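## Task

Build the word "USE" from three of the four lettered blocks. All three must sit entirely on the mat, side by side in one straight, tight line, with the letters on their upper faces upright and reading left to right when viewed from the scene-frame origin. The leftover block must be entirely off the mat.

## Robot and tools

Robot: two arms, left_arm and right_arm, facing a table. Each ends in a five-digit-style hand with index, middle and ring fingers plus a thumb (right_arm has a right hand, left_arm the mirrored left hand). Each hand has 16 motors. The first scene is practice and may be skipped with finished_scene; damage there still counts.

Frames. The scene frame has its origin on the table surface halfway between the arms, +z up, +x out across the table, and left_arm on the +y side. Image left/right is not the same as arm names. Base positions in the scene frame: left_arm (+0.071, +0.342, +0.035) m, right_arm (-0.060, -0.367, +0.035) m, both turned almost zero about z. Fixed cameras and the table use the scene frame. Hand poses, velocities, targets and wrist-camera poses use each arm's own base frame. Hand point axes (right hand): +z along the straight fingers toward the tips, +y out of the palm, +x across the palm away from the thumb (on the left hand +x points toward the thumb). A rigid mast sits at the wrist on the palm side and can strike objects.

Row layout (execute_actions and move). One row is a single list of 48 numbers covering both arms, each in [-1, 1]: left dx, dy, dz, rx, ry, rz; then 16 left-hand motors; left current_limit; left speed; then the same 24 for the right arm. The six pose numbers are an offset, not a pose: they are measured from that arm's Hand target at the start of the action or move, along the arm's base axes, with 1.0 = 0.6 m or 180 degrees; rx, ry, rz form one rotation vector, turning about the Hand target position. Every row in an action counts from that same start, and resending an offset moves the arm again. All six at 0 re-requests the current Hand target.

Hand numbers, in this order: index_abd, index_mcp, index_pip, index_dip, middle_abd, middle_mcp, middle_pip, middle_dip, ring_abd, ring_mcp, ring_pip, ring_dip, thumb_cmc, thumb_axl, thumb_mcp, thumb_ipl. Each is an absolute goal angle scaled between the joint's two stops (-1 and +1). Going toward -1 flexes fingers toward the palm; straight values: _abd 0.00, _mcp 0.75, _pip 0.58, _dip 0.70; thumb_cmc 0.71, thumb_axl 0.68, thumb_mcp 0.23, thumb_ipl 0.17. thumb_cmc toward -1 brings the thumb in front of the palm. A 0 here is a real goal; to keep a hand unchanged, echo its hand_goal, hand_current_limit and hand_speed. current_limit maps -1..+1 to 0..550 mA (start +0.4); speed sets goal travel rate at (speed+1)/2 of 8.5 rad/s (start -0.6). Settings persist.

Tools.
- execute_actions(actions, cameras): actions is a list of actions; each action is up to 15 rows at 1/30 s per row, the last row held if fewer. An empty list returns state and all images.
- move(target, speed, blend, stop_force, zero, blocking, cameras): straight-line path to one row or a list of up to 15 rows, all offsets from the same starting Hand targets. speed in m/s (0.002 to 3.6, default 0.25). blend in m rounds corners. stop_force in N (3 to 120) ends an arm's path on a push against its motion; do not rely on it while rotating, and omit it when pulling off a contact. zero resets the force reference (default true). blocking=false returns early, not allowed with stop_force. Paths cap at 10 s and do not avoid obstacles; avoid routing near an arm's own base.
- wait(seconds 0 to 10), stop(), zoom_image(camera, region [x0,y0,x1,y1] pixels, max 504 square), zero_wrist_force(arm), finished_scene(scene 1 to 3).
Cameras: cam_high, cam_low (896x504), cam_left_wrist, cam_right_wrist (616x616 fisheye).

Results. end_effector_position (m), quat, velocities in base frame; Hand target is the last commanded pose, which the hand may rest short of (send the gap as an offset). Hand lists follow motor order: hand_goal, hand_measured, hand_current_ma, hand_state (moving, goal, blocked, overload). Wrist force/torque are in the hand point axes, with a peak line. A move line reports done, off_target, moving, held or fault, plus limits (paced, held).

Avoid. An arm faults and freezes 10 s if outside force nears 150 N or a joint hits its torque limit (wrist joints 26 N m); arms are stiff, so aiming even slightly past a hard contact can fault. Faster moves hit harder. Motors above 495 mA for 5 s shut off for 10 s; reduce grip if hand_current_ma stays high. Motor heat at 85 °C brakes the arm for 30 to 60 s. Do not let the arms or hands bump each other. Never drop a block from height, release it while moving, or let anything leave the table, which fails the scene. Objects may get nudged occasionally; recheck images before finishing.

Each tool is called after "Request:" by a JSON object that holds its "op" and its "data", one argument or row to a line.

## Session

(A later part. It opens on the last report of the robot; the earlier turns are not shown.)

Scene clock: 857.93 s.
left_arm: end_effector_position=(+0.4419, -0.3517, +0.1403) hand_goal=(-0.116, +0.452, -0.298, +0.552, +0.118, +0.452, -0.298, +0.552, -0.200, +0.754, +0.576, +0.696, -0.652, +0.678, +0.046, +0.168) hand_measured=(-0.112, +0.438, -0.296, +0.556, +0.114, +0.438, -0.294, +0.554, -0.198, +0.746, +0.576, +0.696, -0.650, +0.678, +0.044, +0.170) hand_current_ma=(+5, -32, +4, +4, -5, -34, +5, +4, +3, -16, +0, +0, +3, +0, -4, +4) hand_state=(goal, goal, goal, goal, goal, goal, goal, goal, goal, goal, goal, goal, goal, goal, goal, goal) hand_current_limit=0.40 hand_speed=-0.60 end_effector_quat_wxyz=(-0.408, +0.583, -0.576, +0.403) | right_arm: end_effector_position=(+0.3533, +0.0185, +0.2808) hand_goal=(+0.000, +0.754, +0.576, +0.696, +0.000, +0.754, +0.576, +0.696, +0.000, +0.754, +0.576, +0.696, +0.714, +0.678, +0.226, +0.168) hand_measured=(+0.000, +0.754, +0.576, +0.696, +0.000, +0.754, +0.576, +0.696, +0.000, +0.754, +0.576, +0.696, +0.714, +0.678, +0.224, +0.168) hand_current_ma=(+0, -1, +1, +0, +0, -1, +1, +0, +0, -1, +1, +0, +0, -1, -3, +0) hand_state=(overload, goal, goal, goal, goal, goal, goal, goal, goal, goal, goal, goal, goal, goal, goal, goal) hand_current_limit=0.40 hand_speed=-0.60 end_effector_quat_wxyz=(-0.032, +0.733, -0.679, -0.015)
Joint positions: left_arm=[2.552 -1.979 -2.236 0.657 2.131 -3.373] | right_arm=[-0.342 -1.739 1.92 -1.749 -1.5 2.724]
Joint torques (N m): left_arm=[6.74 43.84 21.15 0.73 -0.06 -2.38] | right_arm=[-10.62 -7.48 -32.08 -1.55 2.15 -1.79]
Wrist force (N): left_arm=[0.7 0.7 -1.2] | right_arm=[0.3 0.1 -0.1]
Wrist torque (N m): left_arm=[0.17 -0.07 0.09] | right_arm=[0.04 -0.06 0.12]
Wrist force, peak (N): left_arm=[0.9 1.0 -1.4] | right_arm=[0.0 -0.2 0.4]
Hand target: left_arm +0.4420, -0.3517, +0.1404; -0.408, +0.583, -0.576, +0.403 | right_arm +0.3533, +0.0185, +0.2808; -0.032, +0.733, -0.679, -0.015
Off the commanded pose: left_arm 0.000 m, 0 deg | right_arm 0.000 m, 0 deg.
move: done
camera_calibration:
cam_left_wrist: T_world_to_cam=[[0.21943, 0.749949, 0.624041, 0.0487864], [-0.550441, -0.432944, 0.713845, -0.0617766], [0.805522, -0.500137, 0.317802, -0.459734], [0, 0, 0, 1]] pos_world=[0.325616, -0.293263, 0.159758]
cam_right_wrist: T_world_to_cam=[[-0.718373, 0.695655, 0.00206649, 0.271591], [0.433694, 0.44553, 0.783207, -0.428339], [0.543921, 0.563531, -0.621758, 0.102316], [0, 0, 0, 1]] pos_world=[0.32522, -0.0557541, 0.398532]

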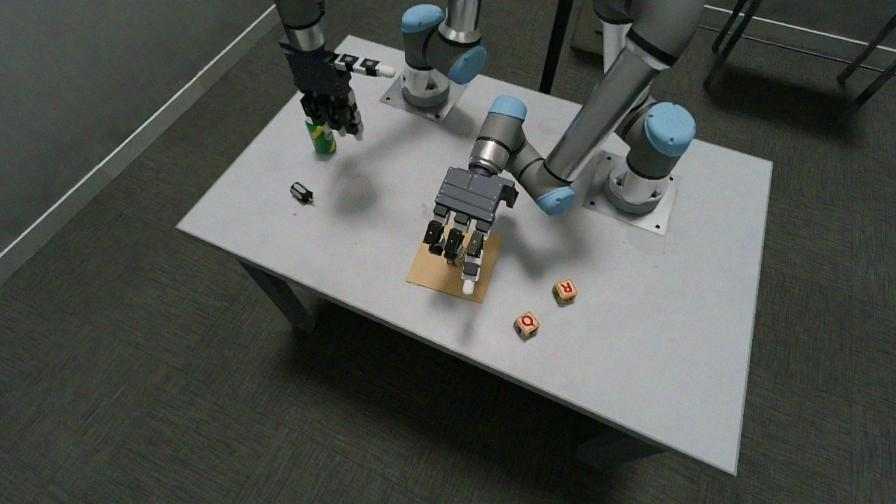

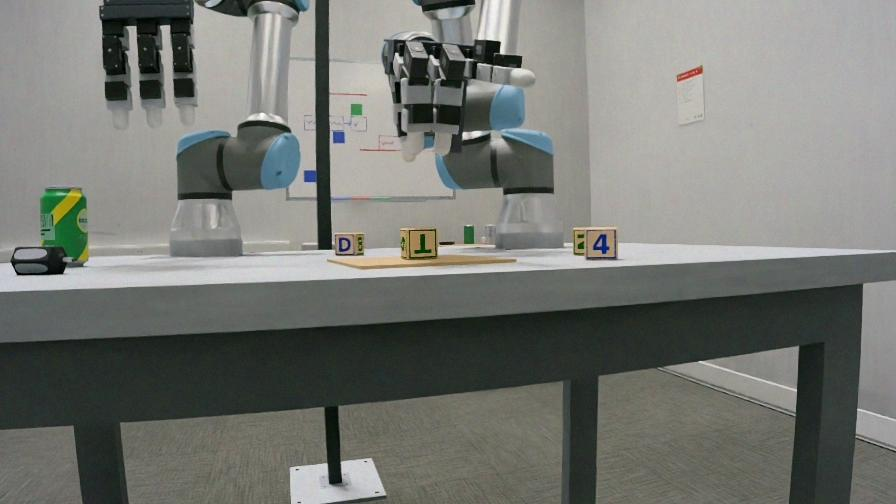

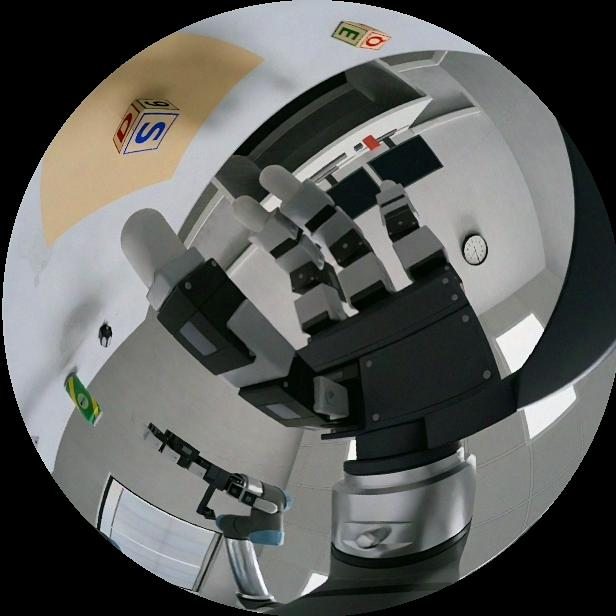

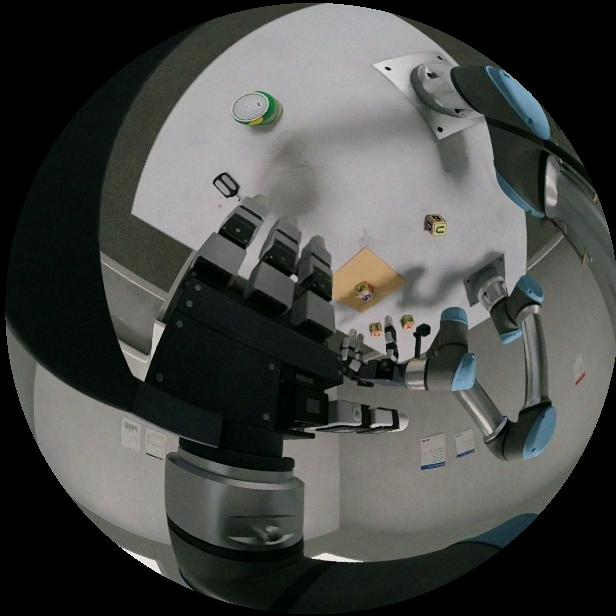

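Request:
{"op": "move", "data": {
  "target": [0.02,0.76,0.1,0,0,0,-0.117,0.452,-0.299,0.551,0.117,0.452,-0.299,0.551,-0.2,0.754,0.576,0.696,-0.653,0.678,0.045,0.168,0.4,-0.6,0,0,0,0,0,0,0,0.753,-0.956,-0.681,-0.233,0.562,-0.737,0.986,0.233,0.562,-0.737,0.986,-0.929,0.677,0.09,0.168,0.4,-0.6],
  "speed": 0.15,
  "cameras": ["all"]
}}

Scene clock: 997.37 s.
left_arm: end_effector_position=(+0.4540, +0.1043, +0.2004) hand_goal=(-0.116, +0.452, -0.298, +0.552, +0.118, +0.452, -0.298, +0.552, -0.200, +0.754, +0.576, +0.696, -0.652, +0.678, +0.046, +0.168) hand_measured=(-0.112, +0.438, -0.296, +0.556, +0.114, +0.438, -0.294, +0.554, -0.198, +0.746, +0.576, +0.696, -0.650, +0.678, +0.044, +0.170) hand_current_ma=(+4, -31, +4, +4, -4, -33, +5, +4, +3, -16, +0, +0, +3, +0, -4, +4) hand_state=(goal, goal, goal, goal, goal, goal, goal, goal, goal, goal, goal, goal, goal, goal, goal, goal) hand_current_limit=0.40 hand_speed=-0.60 end_effector_quat_wxyz=(-0.408, +0.583, -0.576, +0.403) | right_arm: end_effector_position=(+0.3533, +0.0185, +0.2808) hand_goal=(+0.000, +0.754, -0.956, -0.680, -0.232, +0.562, -0.736, +0.986, +0.234, +0.562, -0.736, +0.986, -0.928, +0.678, +0.090, +0.168) hand_measured=(+0.000, +0.754, -0.950, -0.678, -0.226, +0.566, -0.732, +0.984, +0.226, +0.566, -0.728, +0.984, -0.926, +0.678, +0.088, +0.168) hand_current_ma=(+0, -1, +8, +3, +6, +5, +6, -3, -10, +6, +12, -2, +2, -1, -3, +0) hand_state=(overload, goal, goal, goal, goal, goal, goal, goal, goal, goal, goal, goal, goal, goal, goal, goal) hand_current_limit=0.40 hand_speed=-0.60 end_effector_quat_wxyz=(-0.032, +0.733, -0.679, -0.015)
Joint positions: left_arm=[4.047 -1.519 -2.551 0.401 0.749 -2.738] | right_arm=[-0.342 -1.739 1.92 -1.749 -1.5 2.724]
Joint torques (N m): left_arm=[10.76 -0.34 23.61 0.58 -2.16 2.13] | right_arm=[-10.25 -7.28 -31.39 -1.27 -0.19 -1.83]
Wrist force (N): left_arm=[0.6 0.9 -1.4] | right_arm=[0.2 0.0 0.1]
Wrist torque (N m): left_arm=[0.20 -0.07 -0.05] | right_arm=[0.12 -0.12 0.11]
Wrist force, peak (N): left_arm=[1.9 1.0 -1.1] | right_arm=[-0.1 -0.6 -0.1]
Hand target: left_arm +0.4540, +0.1043, +0.2004; -0.408, +0.583, -0.576, +0.403 | right_arm +0.3533, +0.0185, +0.2808; -0.032, +0.733, -0.679, -0.015
Off the commanded pose: left_arm 0.000 m, 0 deg | right_arm 0.000 m, 0 deg.
move: done
camera_calibration:
cam_left_wrist: T_world_to_cam=[[0.21935, 0.749996, 0.624012, -0.333303], [-0.550362, -0.432994, 0.713875, 0.0993246], [0.805597, -0.500022, 0.317792, -0.260479], [0, 0, 0, 1]] pos_world=[0.337616, 0.162738, 0.219858]
cam_right_wrist: T_world_to_cam=[[-0.718411, 0.695616, 0.00210938, 0.271584], [0.433669, 0.445506, 0.783234, -0.428343], [0.54389, 0.563599, -0.621723, 0.102316], [0, 0, 0, 1]] pos_world=[0.325219, -0.0557545, 0.398532]

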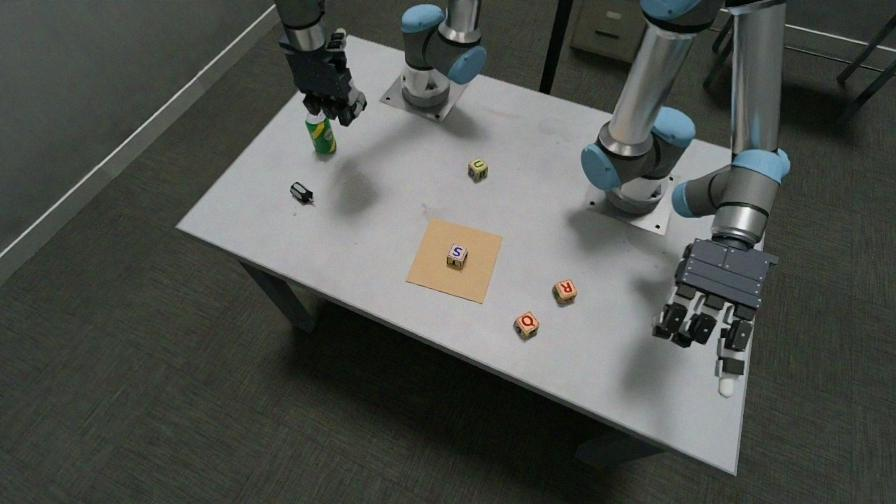

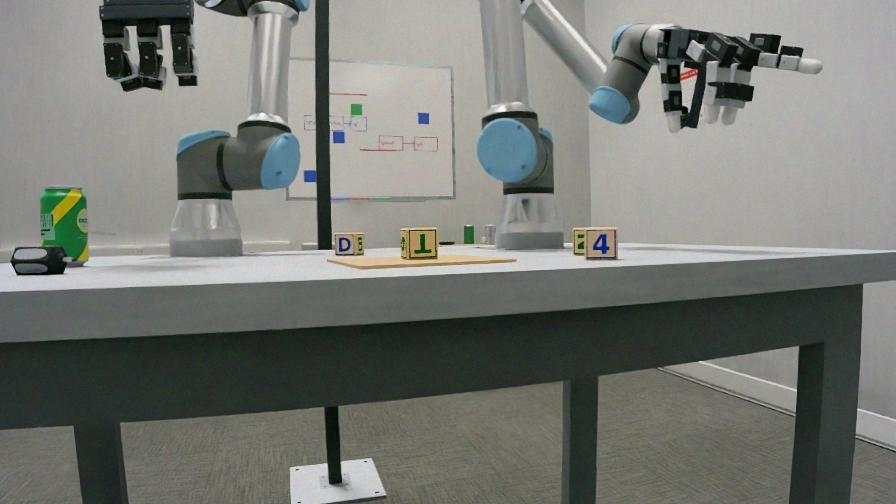

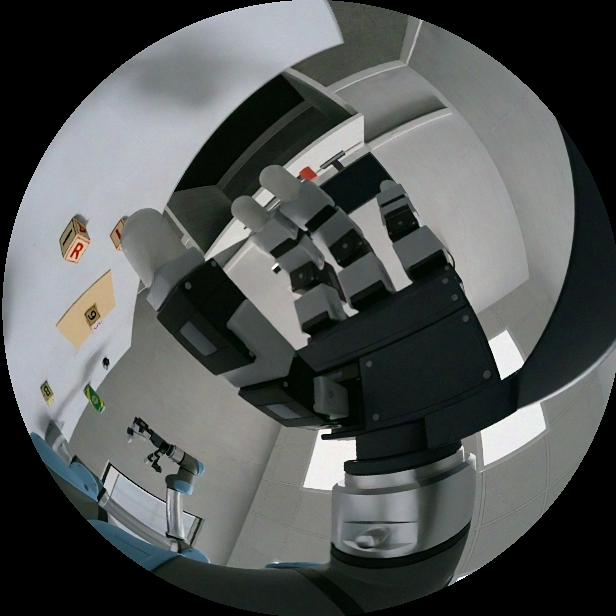

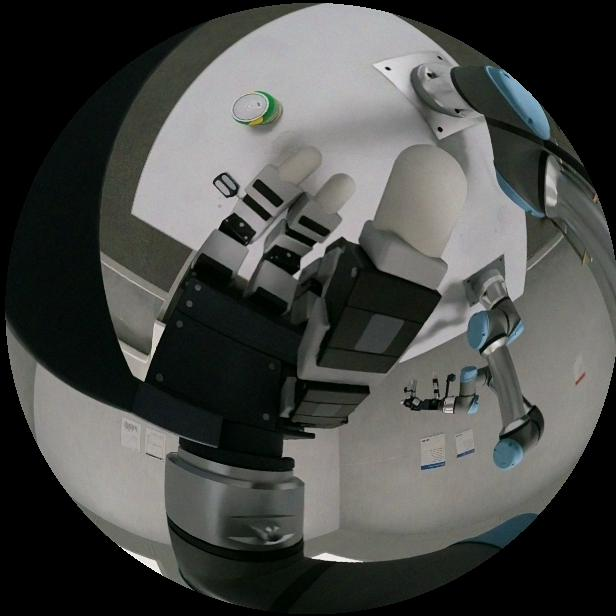

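Request:
{"op": "move", "data": {
  "target": [0,0,0,0,0,0,-0.117,0.452,-0.299,0.551,0.117,0.452,-0.299,0.551,-0.2,0.754,0.576,0.696,-0.653,0.678,0.045,0.168,0.4,-0.6,0.245,0.627,-0.083,0.1223,-0.2207,0.1465,0,0.753,-0.956,-0.681,-0.233,0.562,-0.737,0.986,0.233,0.562,-0.737,0.986,-0.929,0.677,0.09,0.168,0.4,-0.6],
  "speed": 0.2,
  "cameras": ["cam_high"]
}}

Scene clock: 1013.80 s.
left_arm: end_effector_position=(+0.4540, +0.1043, +0.2004) hand_goal=(-0.116, +0.452, -0.298, +0.552, +0.118, +0.452, -0.298, +0.552, -0.200, +0.754, +0.576, +0.696, -0.652, +0.678, +0.046, +0.168) hand_measured=(-0.112, +0.438, -0.296, +0.556, +0.114, +0.438, -0.294, +0.554, -0.198, +0.746, +0.576, +0.696, -0.650, +0.678, +0.044, +0.170) hand_current_ma=(+4, -31, +4, +4, -4, -33, +5, +4, +3, -16, +0, +0, +3, +0, -4, +4) hand_state=(goal, goal, goal, goal, goal, goal, goal, goal, goal, goal, goal, goal, goal, goal, goal, goal) hand_current_limit=0.40 hand_speed=-0.60 end_effector_quat_wxyz=(-0.408, +0.583, -0.576, +0.403) | right_arm: end_effector_position=(+0.5003, +0.3947, +0.2310) hand_goal=(+0.000, +0.754, -0.956, -0.680, -0.232, +0.562, -0.736, +0.986, +0.234, +0.562, -0.736, +0.986, -0.928, +0.678, +0.090, +0.168) hand_measured=(+0.000, +0.752, -0.950, -0.678, -0.228, +0.562, -0.732, +0.984, +0.226, +0.562, -0.730, +0.984, -0.926, +0.678, +0.088, +0.168) hand_current_ma=(+0, -1, +8, +3, +5, +0, +4, -3, -10, +0, +9, -2, +1, -1, -3, +0) hand_state=(overload, goal, goal, goal, goal, goal, goal, goal, goal, goal, goal, goal, goal, goal, goal, goal) hand_current_limit=0.40 hand_speed=-0.60 end_effector_quat_wxyz=(-0.389, +0.807, -0.433, +0.098)
Joint positions: left_arm=[4.048 -1.519 -2.551 0.401 0.749 -2.738] | right_arm=[0.301 -1.321 1.853 -2.854 -1.19 3.007]
Joint torques (N m): left_arm=[10.46 3.7 22.97 0.63 -2.06 2.07] | right_arm=[11.79 -23.72 -29.42 -4.82 -1.52 2.44]
Wrist force (N): left_arm=[0.5 0.9 -1.3] | right_arm=[0.2 0.0 0.0]
Wrist torque (N m): left_arm=[0.19 -0.07 -0.06] | right_arm=[0.24 -0.10 0.04]
Wrist force, peak (N): left_arm=[0.7 0.9 -1.8] | right_arm=[1.0 0.4 -0.1]
Hand target: left_arm +0.4540, +0.1043, +0.2004; -0.408, +0.583, -0.576, +0.403 | right_arm +0.5003, +0.3947, +0.2310; -0.389, +0.807, -0.433, +0.098
Off the commanded pose: left_arm 0.000 m, 0 deg | right_arm 0.000 m, 0 deg.
move: done
Images, in order (width x height): cam_high 896x504.

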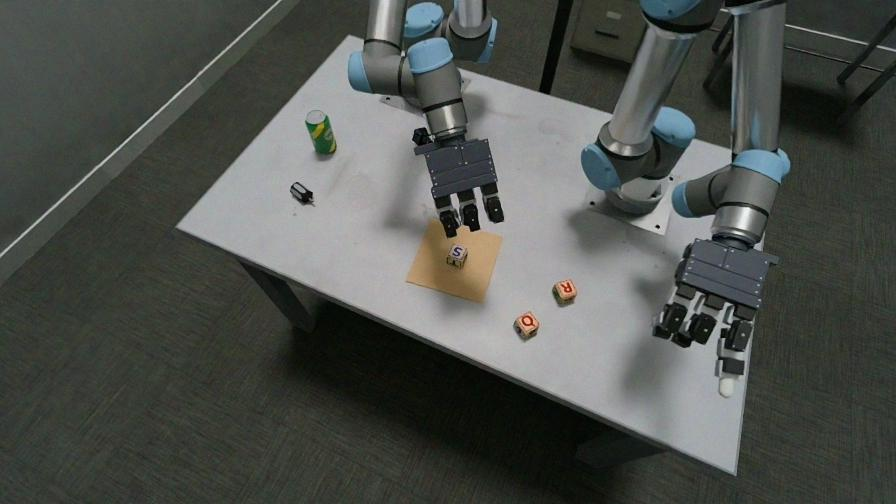

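Request:
{"op": "move", "data": {
  "target": [0,0,0,0,0,0,-0.117,0.452,-0.299,0.551,0.117,0.452,-0.299,0.551,-0.2,0.754,0.576,0.696,-0.653,0.678,0.045,0.168,0.4,-0.6,0.1625,0.4182,-0.135,0.0815,-0.1471,0.0976,0,0.753,-0.956,-0.681,-0.233,0.562,-0.737,0.986,0.233,0.562,-0.737,0.986,-0.929,0.677,0.09,0.168,0.4,-0.6],
  "speed": 0.2,
  "cameras": ["all"]
}}

Request:
{"op": "zoom_image", "data": {
  "camera": "cam_right_wrist",
  "region": [300, 60, 560, 320]
}}

Request:
{"op": "zoom_image", "data": {
  "camera": "cam_low",
  "region": [500, 100, 680, 280]
}}

Scene clock: 1027.27 s.
left_arm: end_effector_position=(+0.4540, +0.1043, +0.2004) hand_goal=(-0.116, +0.452, -0.298, +0.552, +0.118, +0.452, -0.298, +0.552, -0.200, +0.754, +0.576, +0.696, -0.652, +0.678, +0.046, +0.168) hand_measured=(-0.112, +0.438, -0.296, +0.556, +0.114, +0.438, -0.294, +0.554, -0.198, +0.746, +0.576, +0.696, -0.650, +0.678, +0.044, +0.170) hand_current_ma=(+4, -31, +4, +4, -4, -33, +5, +4, +3, -16, +0, +0, +3, +0, -4, +4) hand_state=(goal, goal, goal, goal, goal, goal, goal, goal, goal, goal, goal, goal, goal, goal, goal, goal) hand_current_limit=0.40 hand_speed=-0.60 end_effector_quat_wxyz=(-0.408, +0.583, -0.576, +0.403) | right_arm: end_effector_position=(+0.5978, +0.6456, +0.1500) hand_goal=(+0.000, +0.754, -0.956, -0.680, -0.232, +0.562, -0.736, +0.986, +0.234, +0.562, -0.736, +0.986, -0.928, +0.678, +0.090, +0.168) hand_measured=(+0.000, +0.750, -0.952, -0.678, -0.228, +0.558, -0.734, +0.984, +0.228, +0.558, -0.732, +0.984, -0.926, +0.678, +0.088, +0.168) hand_current_ma=(+0, -4, +6, +3, +4, -5, +2, -3, -8, -4, +6, -2, +1, -1, -3, +0) hand_state=(overload, goal, goal, goal, goal, goal, goal, goal, goal, goal, goal, goal, goal, goal, goal, goal) hand_current_limit=0.40 hand_speed=-0.60 end_effector_quat_wxyz=(-0.586, +0.764, -0.215, +0.164)
Joint positions: left_arm=[4.048 -1.519 -2.551 0.401 0.749 -2.738] | right_arm=[0.54 -0.672 1.302 -3.476 -1.106 3.007]
Joint torques (N m): left_arm=[9.78 14.05 22.85 0.66 -2.02 2] | right_arm=[12.8 -48.53 -27.42 -1.04 2.27 -1.99]
Wrist force (N): left_arm=[0.7 0.8 -1.3] | right_arm=[0.0 -0.2 0.1]
Wrist torque (N m): left_arm=[0.17 -0.09 -0.03] | right_arm=[0.24 -0.02 0.18]
Wrist force, peak (N): left_arm=[0.9 1.2 -1.6] | right_arm=[0.9 0.4 -0.6]
Hand target: left_arm +0.4540, +0.1043, +0.2004; -0.408, +0.583, -0.576, +0.403 | right_arm +0.5978, +0.6457, +0.1500; -0.586, +0.764, -0.215, +0.164
Off the commanded pose: left_arm 0.000 m, 0 deg | right_arm 0.000 m, 0 deg.
move: done
camera_calibration:
cam_left_wrist: T_world_to_cam=[[0.21935, 0.749996, 0.624012, -0.333303], [-0.550362, -0.432994, 0.713875, 0.0993246], [0.805597, -0.500022, 0.317792, -0.260479], [0, 0, 0, 1]] pos_world=[0.337616, 0.162738, 0.219858]
cam_right_wrist: T_world_to_cam=[[-0.712919, 0.266897, -0.648469, 0.382382], [-0.70122, -0.263291, 0.662547, 0.442838], [0.00609594, 0.927062, 0.374859, -0.528032], [0, 0, 0, 1]] pos_world=[0.586353, 0.504057, 0.1525]

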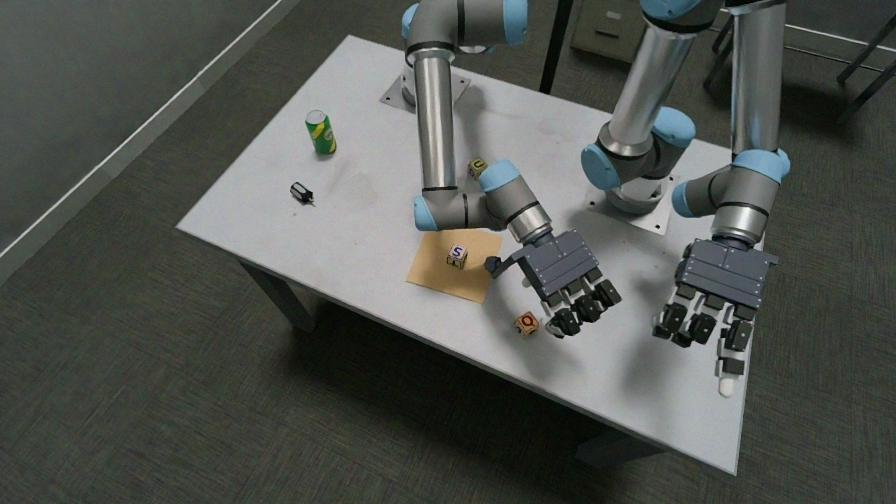

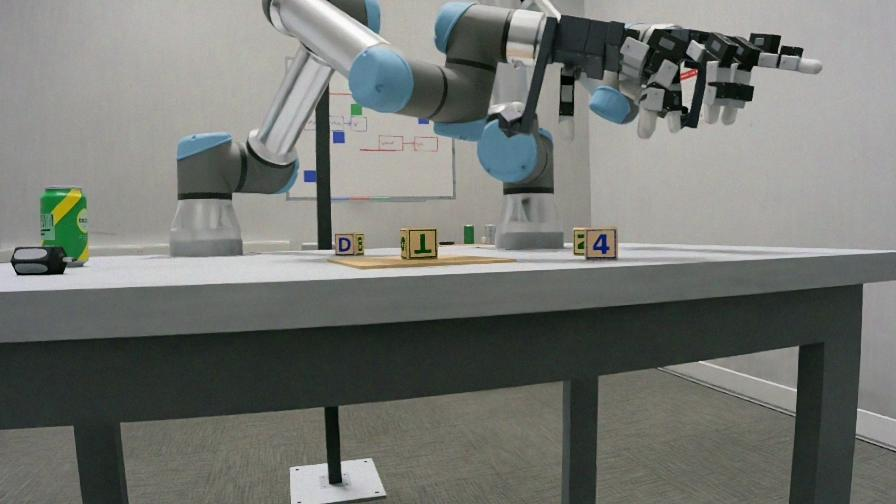

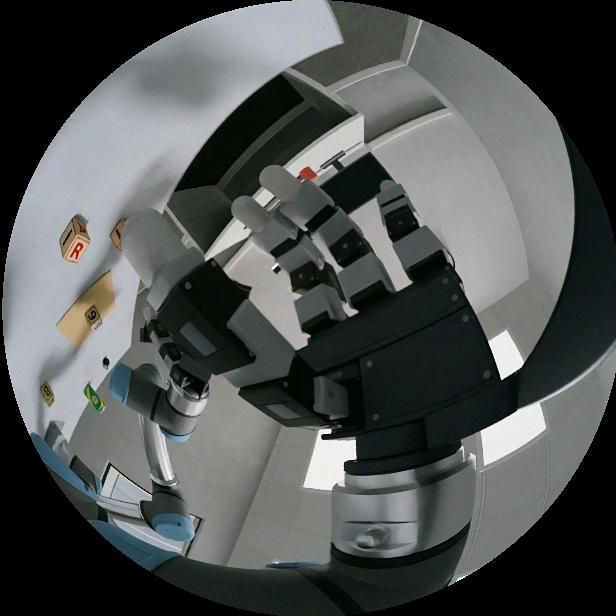

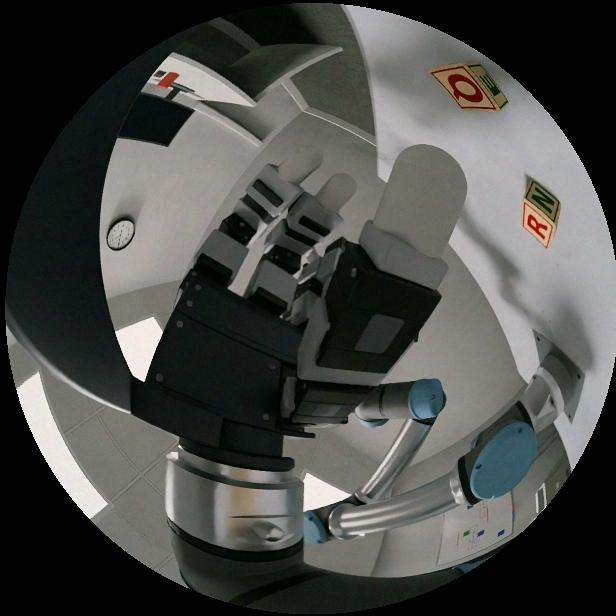

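Scaled by 1.938 from the camera's 616x616 image, which has a finer 880x880 frame.

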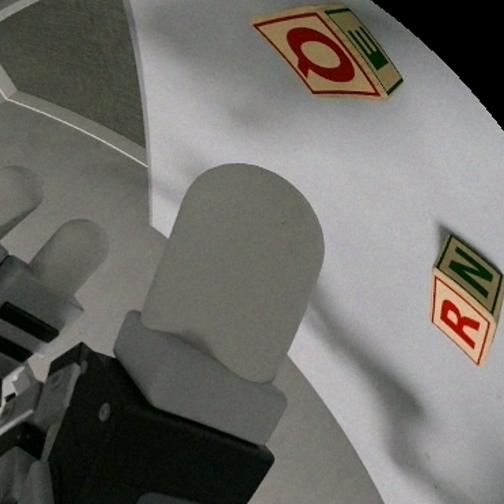

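Scaled by 2.800 from the camera's 896x504 image, which has a finer 1280x720 frame.

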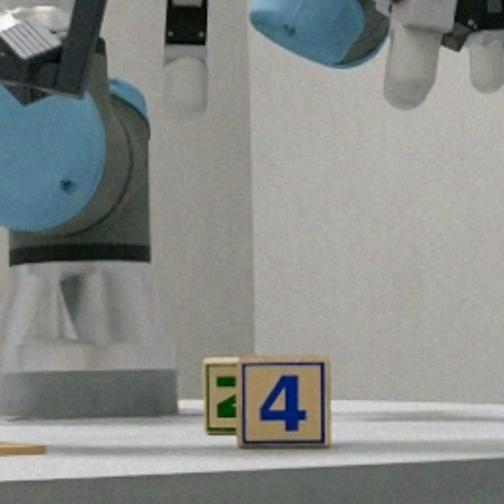

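Request:
{"op": "move", "data": {
  "target": [0,0,0,0,0,0,-0.117,0.452,-0.299,0.551,0.117,0.452,-0.299,0.551,-0.2,0.754,0.576,0.696,-0.653,0.678,0.045,0.168,0.4,-0.6,0,0,-0.17,0,0,0,0,0.753,-0.956,-0.681,-0.233,0.562,-0.737,0.986,0.233,0.562,-0.737,0.986,-0.929,0.677,0.09,0.168,0.4,-0.6],
  "speed": 0.1,
  "stop_force": 8,
  "cameras": ["all"]
}}

Request:
{"op": "zoom_image", "data": {
  "camera": "cam_right_wrist",
  "region": [200, 60, 540, 320]
}}

Request:
{"op": "zoom_image", "data": {
  "camera": "cam_low",
  "region": [500, 150, 680, 280]
}}

Request:
{"op": "zoom_image", "data": {
  "camera": "cam_high",
  "region": [460, 220, 660, 380]
}}

Scene clock: 1072.27 s.
left_arm: end_effector_position=(+0.4540, +0.1043, +0.2004) hand_goal=(-0.116, +0.452, -0.298, +0.552, +0.118, +0.452, -0.298, +0.552, -0.200, +0.754, +0.576, +0.696, -0.652, +0.678, +0.046, +0.168) hand_measured=(-0.112, +0.438, -0.296, +0.556, +0.114, +0.438, -0.294, +0.554, -0.198, +0.746, +0.576, +0.696, -0.650, +0.678, +0.044, +0.170) hand_current_ma=(+4, -31, +4, +4, -4, -33, +5, +4, +3, -16, +0, +0, +3, +0, -4, +4) hand_state=(goal, goal, goal, goal, goal, goal, goal, goal, goal, goal, goal, goal, goal, goal, goal, goal) hand_current_limit=0.40 hand_speed=-0.60 end_effector_quat_wxyz=(-0.408, +0.583, -0.576, +0.403) | right_arm: end_effector_position=(+0.5978, +0.6456, +0.0480) hand_goal=(+0.000, +0.754, -0.956, -0.680, -0.232, +0.562, -0.736, +0.986, +0.234, +0.562, -0.736, +0.986, -0.928, +0.678, +0.090, +0.168) hand_measured=(+0.000, +0.750, -0.952, -0.678, -0.228, +0.558, -0.734, +0.984, +0.228, +0.558, -0.732, +0.984, -0.926, +0.678, +0.088, +0.168) hand_current_ma=(+0, -5, +5, +3, +4, -6, +2, -3, -8, -4, +6, -2, +1, -1, -3, +0) hand_state=(overload, goal, goal, goal, goal, goal, goal, goal, goal, goal, goal, goal, goal, goal, goal, goal) hand_current_limit=0.40 hand_speed=-0.60 end_effector_quat_wxyz=(-0.586, +0.764, -0.215, +0.164)
Joint positions: left_arm=[4.048 -1.519 -2.551 0.401 0.749 -2.738] | right_arm=[0.54 -0.511 1.291 -3.627 -1.106 3.007]
Joint torques (N m): left_arm=[9.88 21.99 22.8 0.73 -1.94 1.94] | right_arm=[10.89 -51.16 -26.59 -4.13 -1.04 2.31]
Wrist force (N): left_arm=[0.6 0.7 -1.5] | right_arm=[0.0 -0.4 0.2]
Wrist torque (N m): left_arm=[0.18 -0.08 -0.04] | right_arm=[0.20 -0.01 0.17]
Wrist force, peak (N): left_arm=[0.7 0.9 -1.8] | right_arm=[0.3 -1.0 0.0]
Hand target: left_arm +0.4540, +0.1043, +0.2004; -0.408, +0.583, -0.576, +0.403 | right_arm +0.5978, +0.6457, +0.0480; -0.586, +0.764, -0.215, +0.164
Off the commanded pose: left_arm 0.000 m, 0 deg | right_arm 0.000 m, 0 deg.
move: done
camera_calibration:
cam_left_wrist: T_world_to_cam=[[0.21935, 0.749996, 0.624012, -0.333303], [-0.550362, -0.432994, 0.713875, 0.0993246], [0.805597, -0.500022, 0.317792, -0.260479], [0, 0, 0, 1]] pos_world=[0.337616, 0.162738, 0.219858]
cam_right_wrist: T_world_to_cam=[[-0.712919, 0.266897, -0.648469, 0.316309], [-0.70122, -0.263291, 0.662547, 0.510488], [0.00609594, 0.927062, 0.374859, -0.489797], [0, 0, 0, 1]] pos_world=[0.586453, 0.504057, 0.0504996]

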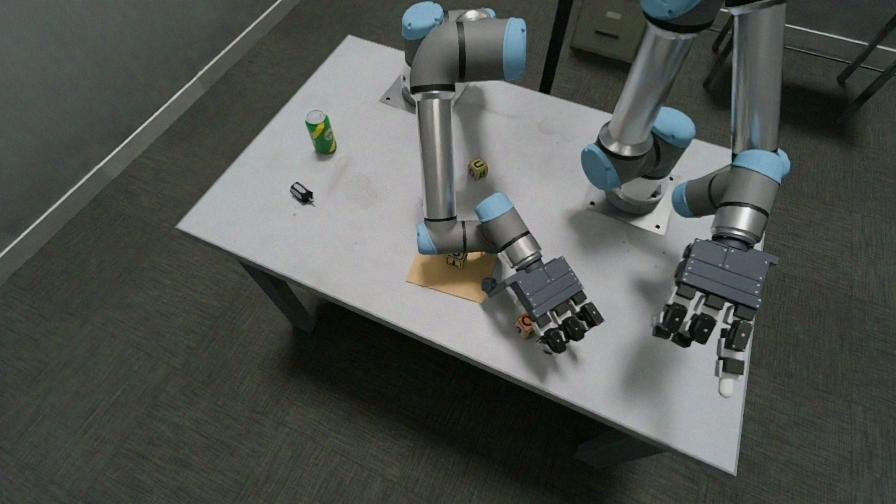

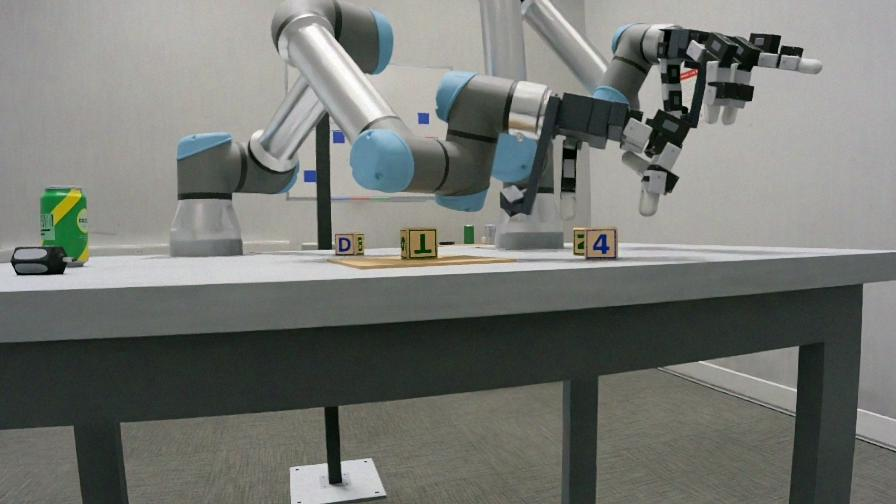

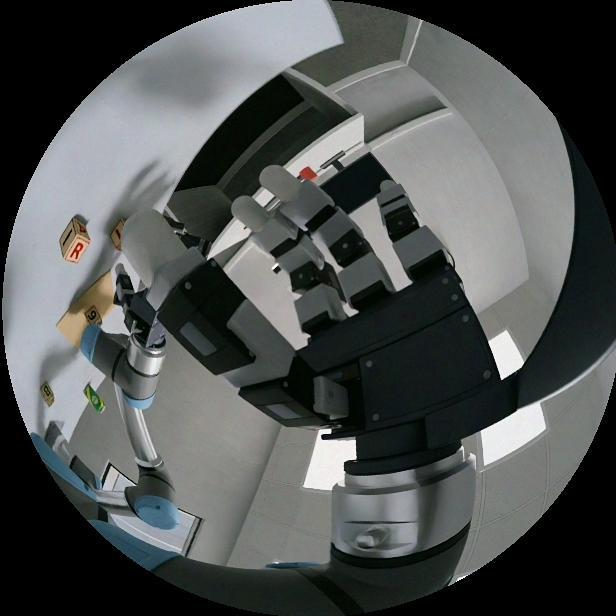

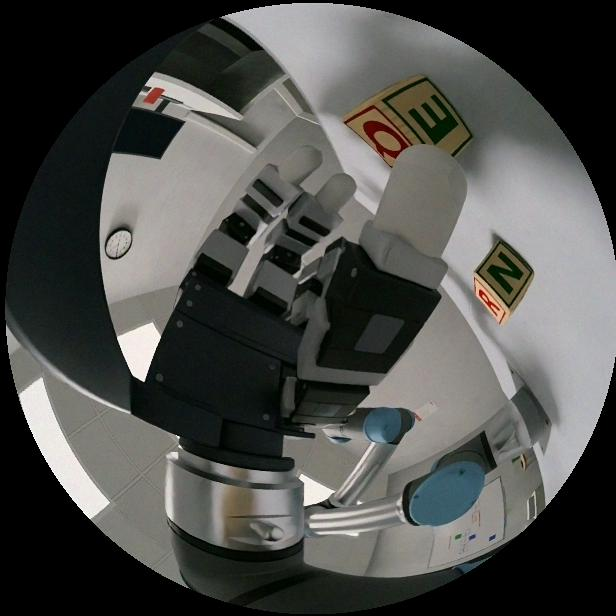

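Scaled by 1.482 from the camera's 616x616 image, which has a finer 880x880 frame.

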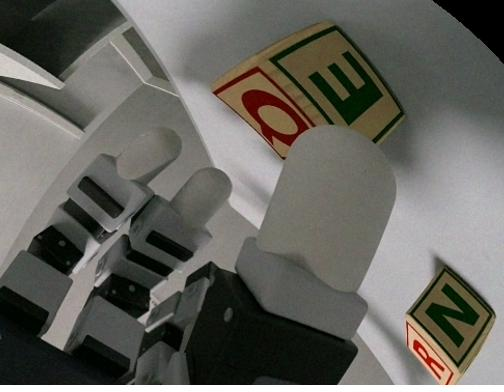

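Scaled by 2.800 from the camera's 896x504 image, which has a finer 1280x720 frame.

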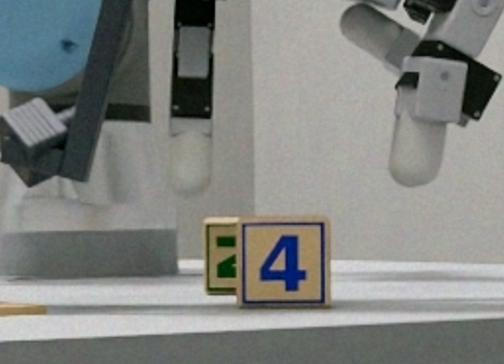

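Scaled by 2.520 from the camera's 896x504 image, which has a finer 1280x720 frame.

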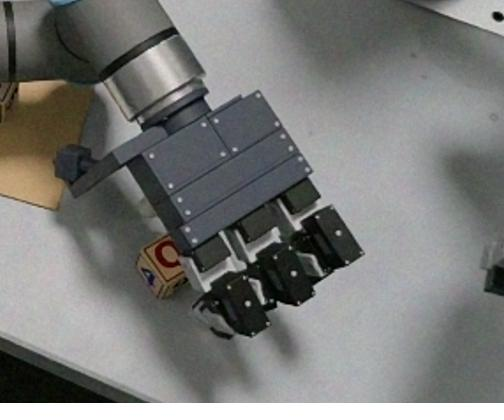

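Request:
{"op": "move", "data": {
  "target": [
    [0,0,0,0,0,0,-0.117,0.452,-0.299,0.551,0.117,0.452,-0.299,0.551,-0.2,0.754,0.576,0.696,-0.653,0.678,0.045,0.168,0.4,-0.6,-0.0035,-0.0155,0,0,0,0,0,0.753,-0.956,-0.681,-0.233,0.562,-0.737,0.986,0.233,0.562,-0.737,0.986,-0.929,0.677,0.09,0.168,0.4,-0.6],
    [0,0,0,0,0,0,-0.117,0.452,-0.299,0.551,0.117,0.452,-0.299,0.551,-0.2,0.754,0.576,0.696,-0.653,0.678,0.045,0.168,0.4,-0.6,-0.0035,-0.0155,-0.05,0,0,0,0,0.753,-0.956,-0.681,-0.233,0.562,-0.737,0.986,0.233,0.562,-0.737,0.986,-0.929,0.677,0.09,0.168,0.4,-0.6]
  ],
  "speed": 0.05,
  "stop_force": 6,
  "cameras": ["cam_low","cam_right_wrist"]
}}

Request:
{"op": "zoom_image", "data": {
  "camera": "cam_right_wrist",
  "region": [200, 60, 540, 320]
}}

Request:
{"op": "zoom_image", "data": {
  "camera": "cam_low",
  "region": [500, 150, 680, 280]
}}

Scene clock: 1131.17 s.
left_arm: end_effector_position=(+0.4540, +0.1043, +0.2004) hand_goal=(-0.116, +0.452, -0.298, +0.552, +0.118, +0.452, -0.298, +0.552, -0.200, +0.754, +0.576, +0.696, -0.652, +0.678, +0.046, +0.168) hand_measured=(-0.112, +0.438, -0.296, +0.556, +0.114, +0.438, -0.294, +0.554, -0.198, +0.746, +0.576, +0.696, -0.650, +0.678, +0.044, +0.170) hand_current_ma=(+4, -31, +4, +4, -4, -33, +5, +4, +3, -16, +0, +0, +3, +0, -4, +4) hand_state=(goal, goal, goal, goal, goal, goal, goal, goal, goal, goal, goal, goal, goal, goal, goal, goal) hand_current_limit=0.40 hand_speed=-0.60 end_effector_quat_wxyz=(-0.408, +0.583, -0.576, +0.403) | right_arm: end_effector_position=(+0.5957, +0.6363, +0.0180) hand_goal=(+0.000, +0.754, -0.956, -0.680, -0.232, +0.562, -0.736, +0.986, +0.234, +0.562, -0.736, +0.986, -0.928, +0.678, +0.090, +0.168) hand_measured=(+0.000, +0.750, -0.952, -0.678, -0.228, +0.558, -0.734, +0.984, +0.228, +0.558, -0.732, +0.984, -0.926, +0.678, +0.088, +0.168) hand_current_ma=(+0, -5, +5, +3, +4, -6, +2, -3, -8, -5, +6, -2, +1, -1, -3, +0) hand_state=(overload, goal, goal, goal, goal, goal, goal, goal, goal, goal, goal, goal, goal, goal, goal, goal) hand_current_limit=0.40 hand_speed=-0.60 end_effector_quat_wxyz=(-0.586, +0.764, -0.215, +0.164)
Joint positions: left_arm=[4.048 -1.519 -2.551 0.401 0.749 -2.738] | right_arm=[0.53 -0.471 1.308 -3.681 -1.096 3.004]
Joint torques (N m): left_arm=[9.16 22.86 22.76 0.63 -2.11 1.82] | right_arm=[-3.38 -49.99 -25.88 -4.25 0.97 1.68]
Wrist force (N): left_arm=[0.7 0.9 -1.5] | right_arm=[0.0 -0.5 0.1]
Wrist torque (N m): left_arm=[0.20 -0.10 -0.04] | right_arm=[0.19 -0.02 0.17]
Wrist force, peak (N): left_arm=[0.6 1.2 -1.6] | right_arm=[-0.4 -0.5 0.6]
Hand target: left_arm +0.4540, +0.1043, +0.2004; -0.408, +0.583, -0.576, +0.403 | right_arm +0.5957, +0.6364, +0.0180; -0.586, +0.764, -0.215, +0.164
Off the commanded pose: left_arm 0.000 m, 0 deg | right_arm 0.000 m, 0 deg.
move: done
camera_calibration:
cam_right_wrist: T_world_to_cam=[[-0.712919, 0.266897, -0.648469, 0.297769], [-0.70122, -0.263291, 0.662547, 0.526373], [0.00609594, 0.927062, 0.374859, -0.469916], [0, 0, 0, 1]] pos_world=[0.584253, 0.494757, 0.0204996]
Images, in order (width x height): cam_low 896x504, cam_right_wrist 616x616.

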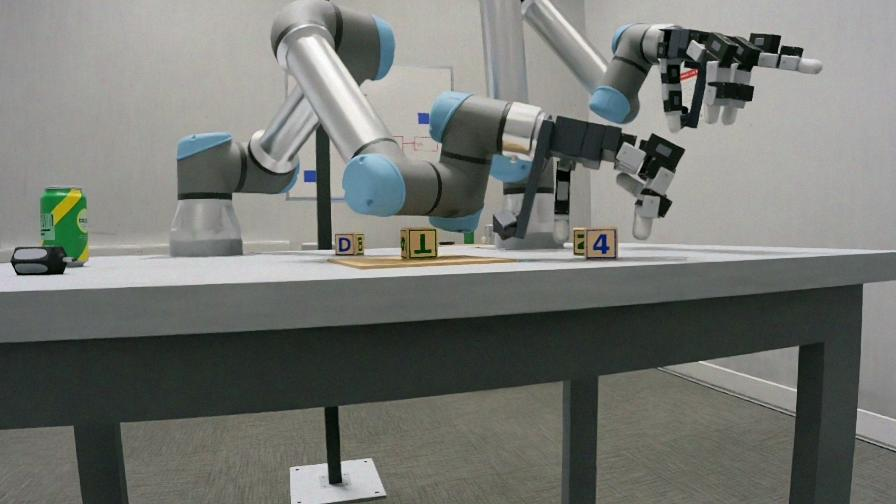

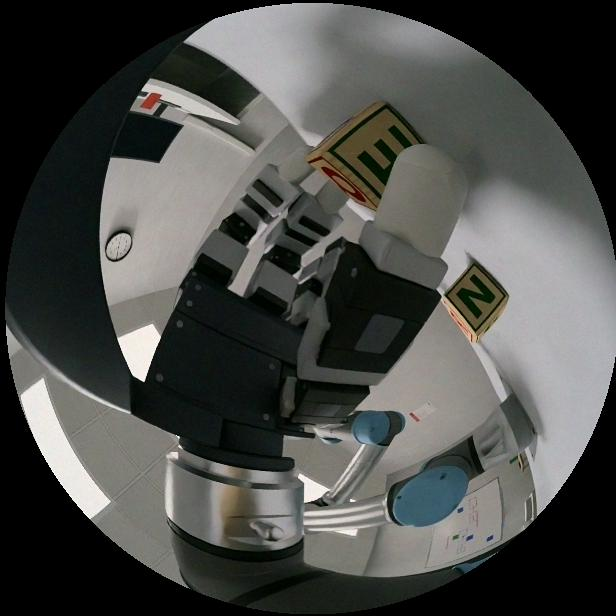

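Scaled by 1.482 from the camera's 616x616 image, which has a finer 880x880 frame.

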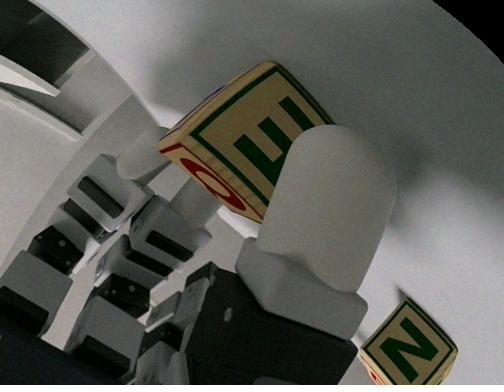

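Scaled by 2.800 from the camera's 896x504 image, which has a finer 1280x720 frame.

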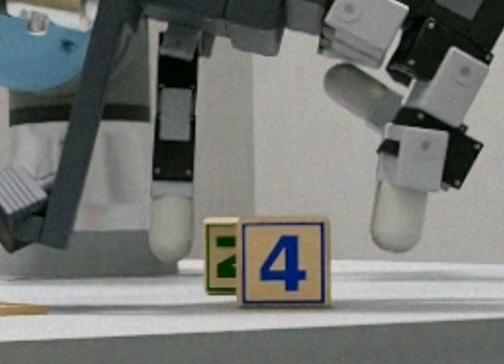

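Request:
{"op": "move", "data": {
  "target": [0,0,0,0,0,0,-0.117,0.452,-0.299,0.551,0.117,0.452,-0.299,0.551,-0.2,0.754,0.576,0.696,-0.653,0.678,0.045,0.168,0.4,-0.6,0,0,0,0,0,0,0,0.753,-0.956,-0.681,-0.233,0.26,-0.737,0.986,0.233,0.26,-0.737,0.986,-0.929,0.677,-0.135,0.168,0.0,-0.9],
  "cameras": ["cam_low","cam_right_wrist"]
}}

Request:
{"op": "zoom_image", "data": {
  "camera": "cam_right_wrist",
  "region": [200, 60, 540, 320]
}}

Request:
{"op": "zoom_image", "data": {
  "camera": "cam_low",
  "region": [500, 150, 680, 280]
}}

Scene clock: 1176.53 s.
left_arm: end_effector_position=(+0.4540, +0.1043, +0.2004) hand_goal=(-0.116, +0.452, -0.298, +0.552, +0.118, +0.452, -0.298, +0.552, -0.200, +0.754, +0.576, +0.696, -0.652, +0.678, +0.046, +0.168) hand_measured=(-0.112, +0.438, -0.296, +0.556, +0.114, +0.438, -0.294, +0.554, -0.198, +0.746, +0.576, +0.696, -0.650, +0.678, +0.044, +0.170) hand_current_ma=(+4, -31, +4, +4, -4, -33, +5, +4, +3, -16, +0, +0, +3, +0, -4, +4) hand_state=(goal, goal, goal, goal, goal, goal, goal, goal, goal, goal, goal, goal, goal, goal, goal, goal) hand_current_limit=0.40 hand_speed=-0.60 end_effector_quat_wxyz=(-0.408, +0.583, -0.576, +0.403) | right_arm: end_effector_position=(+0.5957, +0.6364, +0.0180) hand_goal=(+0.000, +0.754, -0.956, -0.680, -0.232, +0.562, -0.736, +0.986, +0.234, +0.562, -0.736, +0.986, -0.928, +0.678, +0.090, +0.168) hand_measured=(+0.000, +0.750, -0.952, -0.678, -0.228, +0.558, -0.734, +0.984, +0.228, +0.558, -0.732, +0.984, -0.926, +0.678, +0.088, +0.168) hand_current_ma=(+0, -5, +5, +3, +4, -6, +2, -3, -8, -5, +6, -2, +1, -1, -3, +0) hand_state=(overload, goal, goal, goal, goal, goal, goal, goal, goal, goal, goal, goal, goal, goal, goal, goal) hand_current_limit=0.40 hand_speed=-0.60 end_effector_quat_wxyz=(-0.586, +0.764, -0.215, +0.164)
Joint positions: left_arm=[4.048 -1.519 -2.551 0.401 0.749 -2.738] | right_arm=[0.53 -0.471 1.308 -3.681 -1.096 3.004]
Joint torques (N m): left_arm=[0.74 11.83 13.58 1.97 -0.54 -0.07] | right_arm=[-0.44 -60.18 -19.09 -2.66 0.39 0.09]
Wrist force (N): left_arm=[0.7 0.8 -1.6] | right_arm=[0.2 -0.4 0.2]
Wrist torque (N m): left_arm=[0.20 -0.09 -0.04] | right_arm=[0.21 -0.03 0.19]
Wrist force, peak (N): left_arm=[0.7 1.0 -1.9] | right_arm=[0.1 -0.6 0.2]
Hand target: left_arm +0.4540, +0.1043, +0.2004; -0.408, +0.583, -0.576, +0.403 | right_arm +0.5957, +0.6364, +0.0180; -0.586, +0.764, -0.215, +0.164
NO CONTROL: the link to the robot was lost, through no command of yours. It is back now. This result shows no pictures. Nothing of this call ran. You have no control until a person gives it back. Your reply's later calls are not run. To wait, call execute_actions with no actions. The wait itself costs no score and uses none of the scene's actions. Where a move or wait says "fault", it means the lost link, not a fault of the arm.
move: fault

Scaled by 1.482 from the camera's 616x616 image, which has a finer 880x880 frame.
This view is cut from an older image: the scene may have changed since it was taken.

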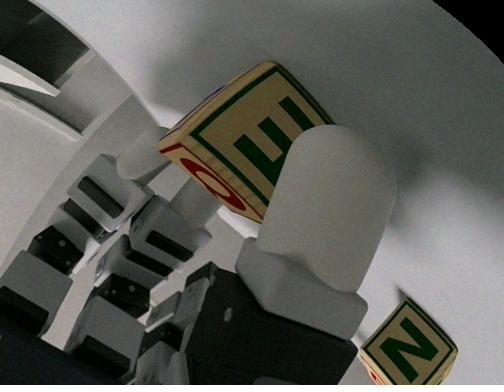

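Scaled by 2.800 from the camera's 896x504 image, which has a finer 1280x720 frame.
This view is cut from an older image: the scene may have changed since it was taken.

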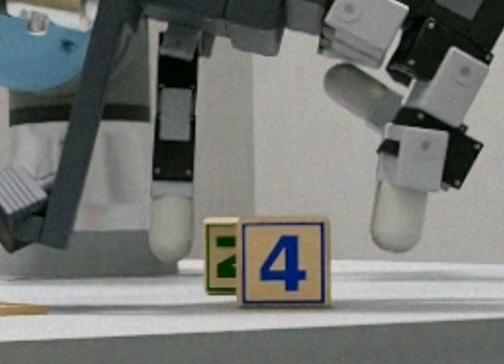

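Request:
{"op": "execute_actions", "data": {
  "actions": [],
  "cameras": ["cam_low","cam_right_wrist"]
}}

Scene clock: 1203.77 s.
left_arm: end_effector_position=(+0.4540, +0.1043, +0.2004) hand_goal=(-0.116, +0.452, -0.298, +0.552, +0.118, +0.452, -0.298, +0.552, -0.200, +0.754, +0.576, +0.696, -0.652, +0.678, +0.046, +0.168) hand_measured=(-0.112, +0.438, -0.296, +0.556, +0.114, +0.438, -0.294, +0.554, -0.198, +0.746, +0.576, +0.696, -0.650, +0.678, +0.044, +0.170) hand_current_ma=(+4, -31, +4, +4, -4, -33, +5, +4, +3, -16, +0, +0, +3, +0, -4, +4) hand_state=(goal, goal, goal, goal, goal, goal, goal, goal, goal, goal, goal, goal, goal, goal, goal, goal) hand_current_limit=0.40 hand_speed=-0.60 end_effector_quat_wxyz=(-0.408, +0.583, -0.576, +0.403) | right_arm: end_effector_position=(+0.5957, +0.6364, +0.0180) hand_goal=(+0.000, +0.754, -0.956, -0.680, -0.232, +0.562, -0.736, +0.986, +0.234, +0.562, -0.736, +0.986, -0.928, +0.678, +0.090, +0.168) hand_measured=(+0.000, +0.750, -0.952, -0.678, -0.228, +0.558, -0.734, +0.984, +0.228, +0.558, -0.732, +0.984, -0.926, +0.678, +0.088, +0.168) hand_current_ma=(+0, -5, +5, +3, +4, -6, +2, -3, -8, -5, +6, -2, +1, -1, -3, +0) hand_state=(overload, goal, goal, goal, goal, goal, goal, goal, goal, goal, goal, goal, goal, goal, goal, goal) hand_current_limit=0.40 hand_speed=-0.60 end_effector_quat_wxyz=(-0.586, +0.764, -0.215, +0.164)
Joint positions: left_arm=[4.048 -1.519 -2.551 0.401 0.749 -2.738] | right_arm=[0.53 -0.471 1.308 -3.681 -1.096 3.004]
Joint velocities: within noise
Joint torques (N m): left_arm=[0.15 12.25 14.26 1.94 -0.68 -0.38] | right_arm=[0.45 -60.14 -19.22 -2.55 0.38 0.06]
Motor temperatures (°C): left_arm=[31 29 24 34 35 41] | right_arm=[30 30 30 34 32 39]
Wrist force (N): left_arm=[0.5 1.0 -1.4] | right_arm=[0.1 -0.3 0.2]
Wrist torque (N m): left_arm=[0.21 -0.06 -0.06] | right_arm=[0.22 -0.02 0.18]
Wrist force, peak (N): left_arm=[0.7 1.0 -1.8] | right_arm=[0.1 -0.7 0.1]
Hand target: left_arm +0.4540, +0.1043, +0.2004; -0.408, +0.583, -0.576, +0.403 | right_arm +0.5957, +0.6364, +0.0180; -0.586, +0.764, -0.215, +0.164
CONTROL GIVEN BACK BY A PERSON. The arms hold where they stopped. Commands run again from your next reply on.
camera_calibration:
cam_right_wrist: T_world_to_cam=[[-0.712919, 0.266897, -0.648469, 0.297769], [-0.70122, -0.263291, 0.662547, 0.526373], [0.00609594, 0.927062, 0.374859, -0.469916], [0, 0, 0, 1]] pos_world=[0.584253, 0.494757, 0.0204996]
Images, in order (width x height): cam_low 896x504, cam_right_wrist 616x616.

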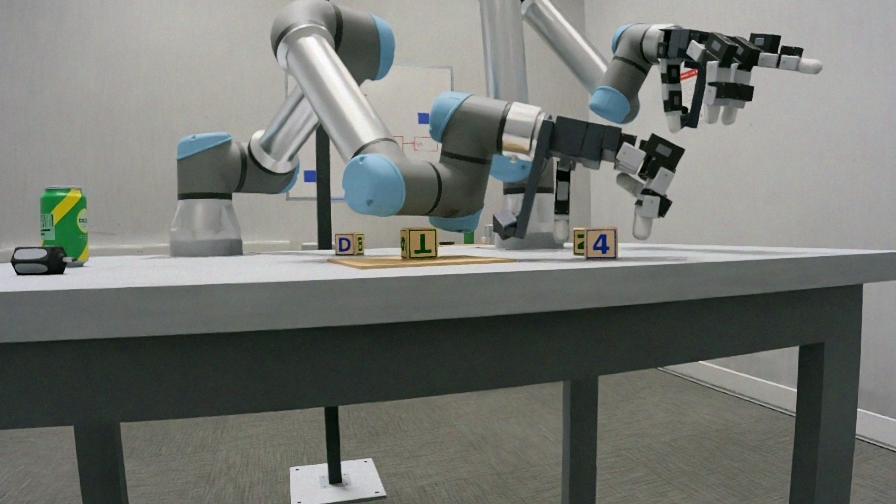

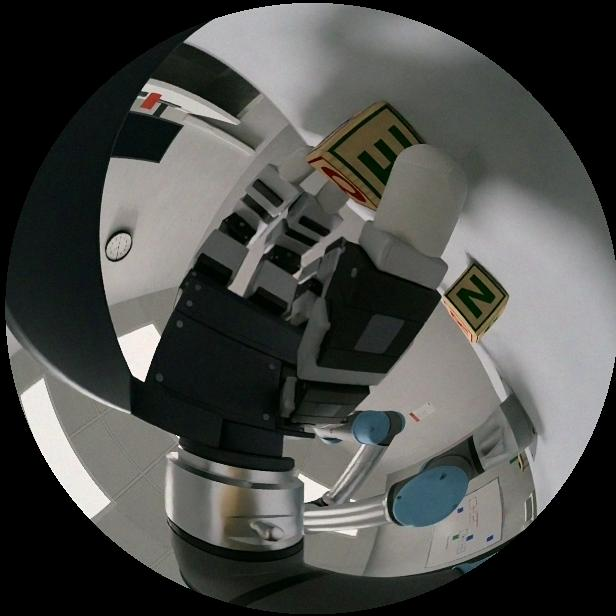

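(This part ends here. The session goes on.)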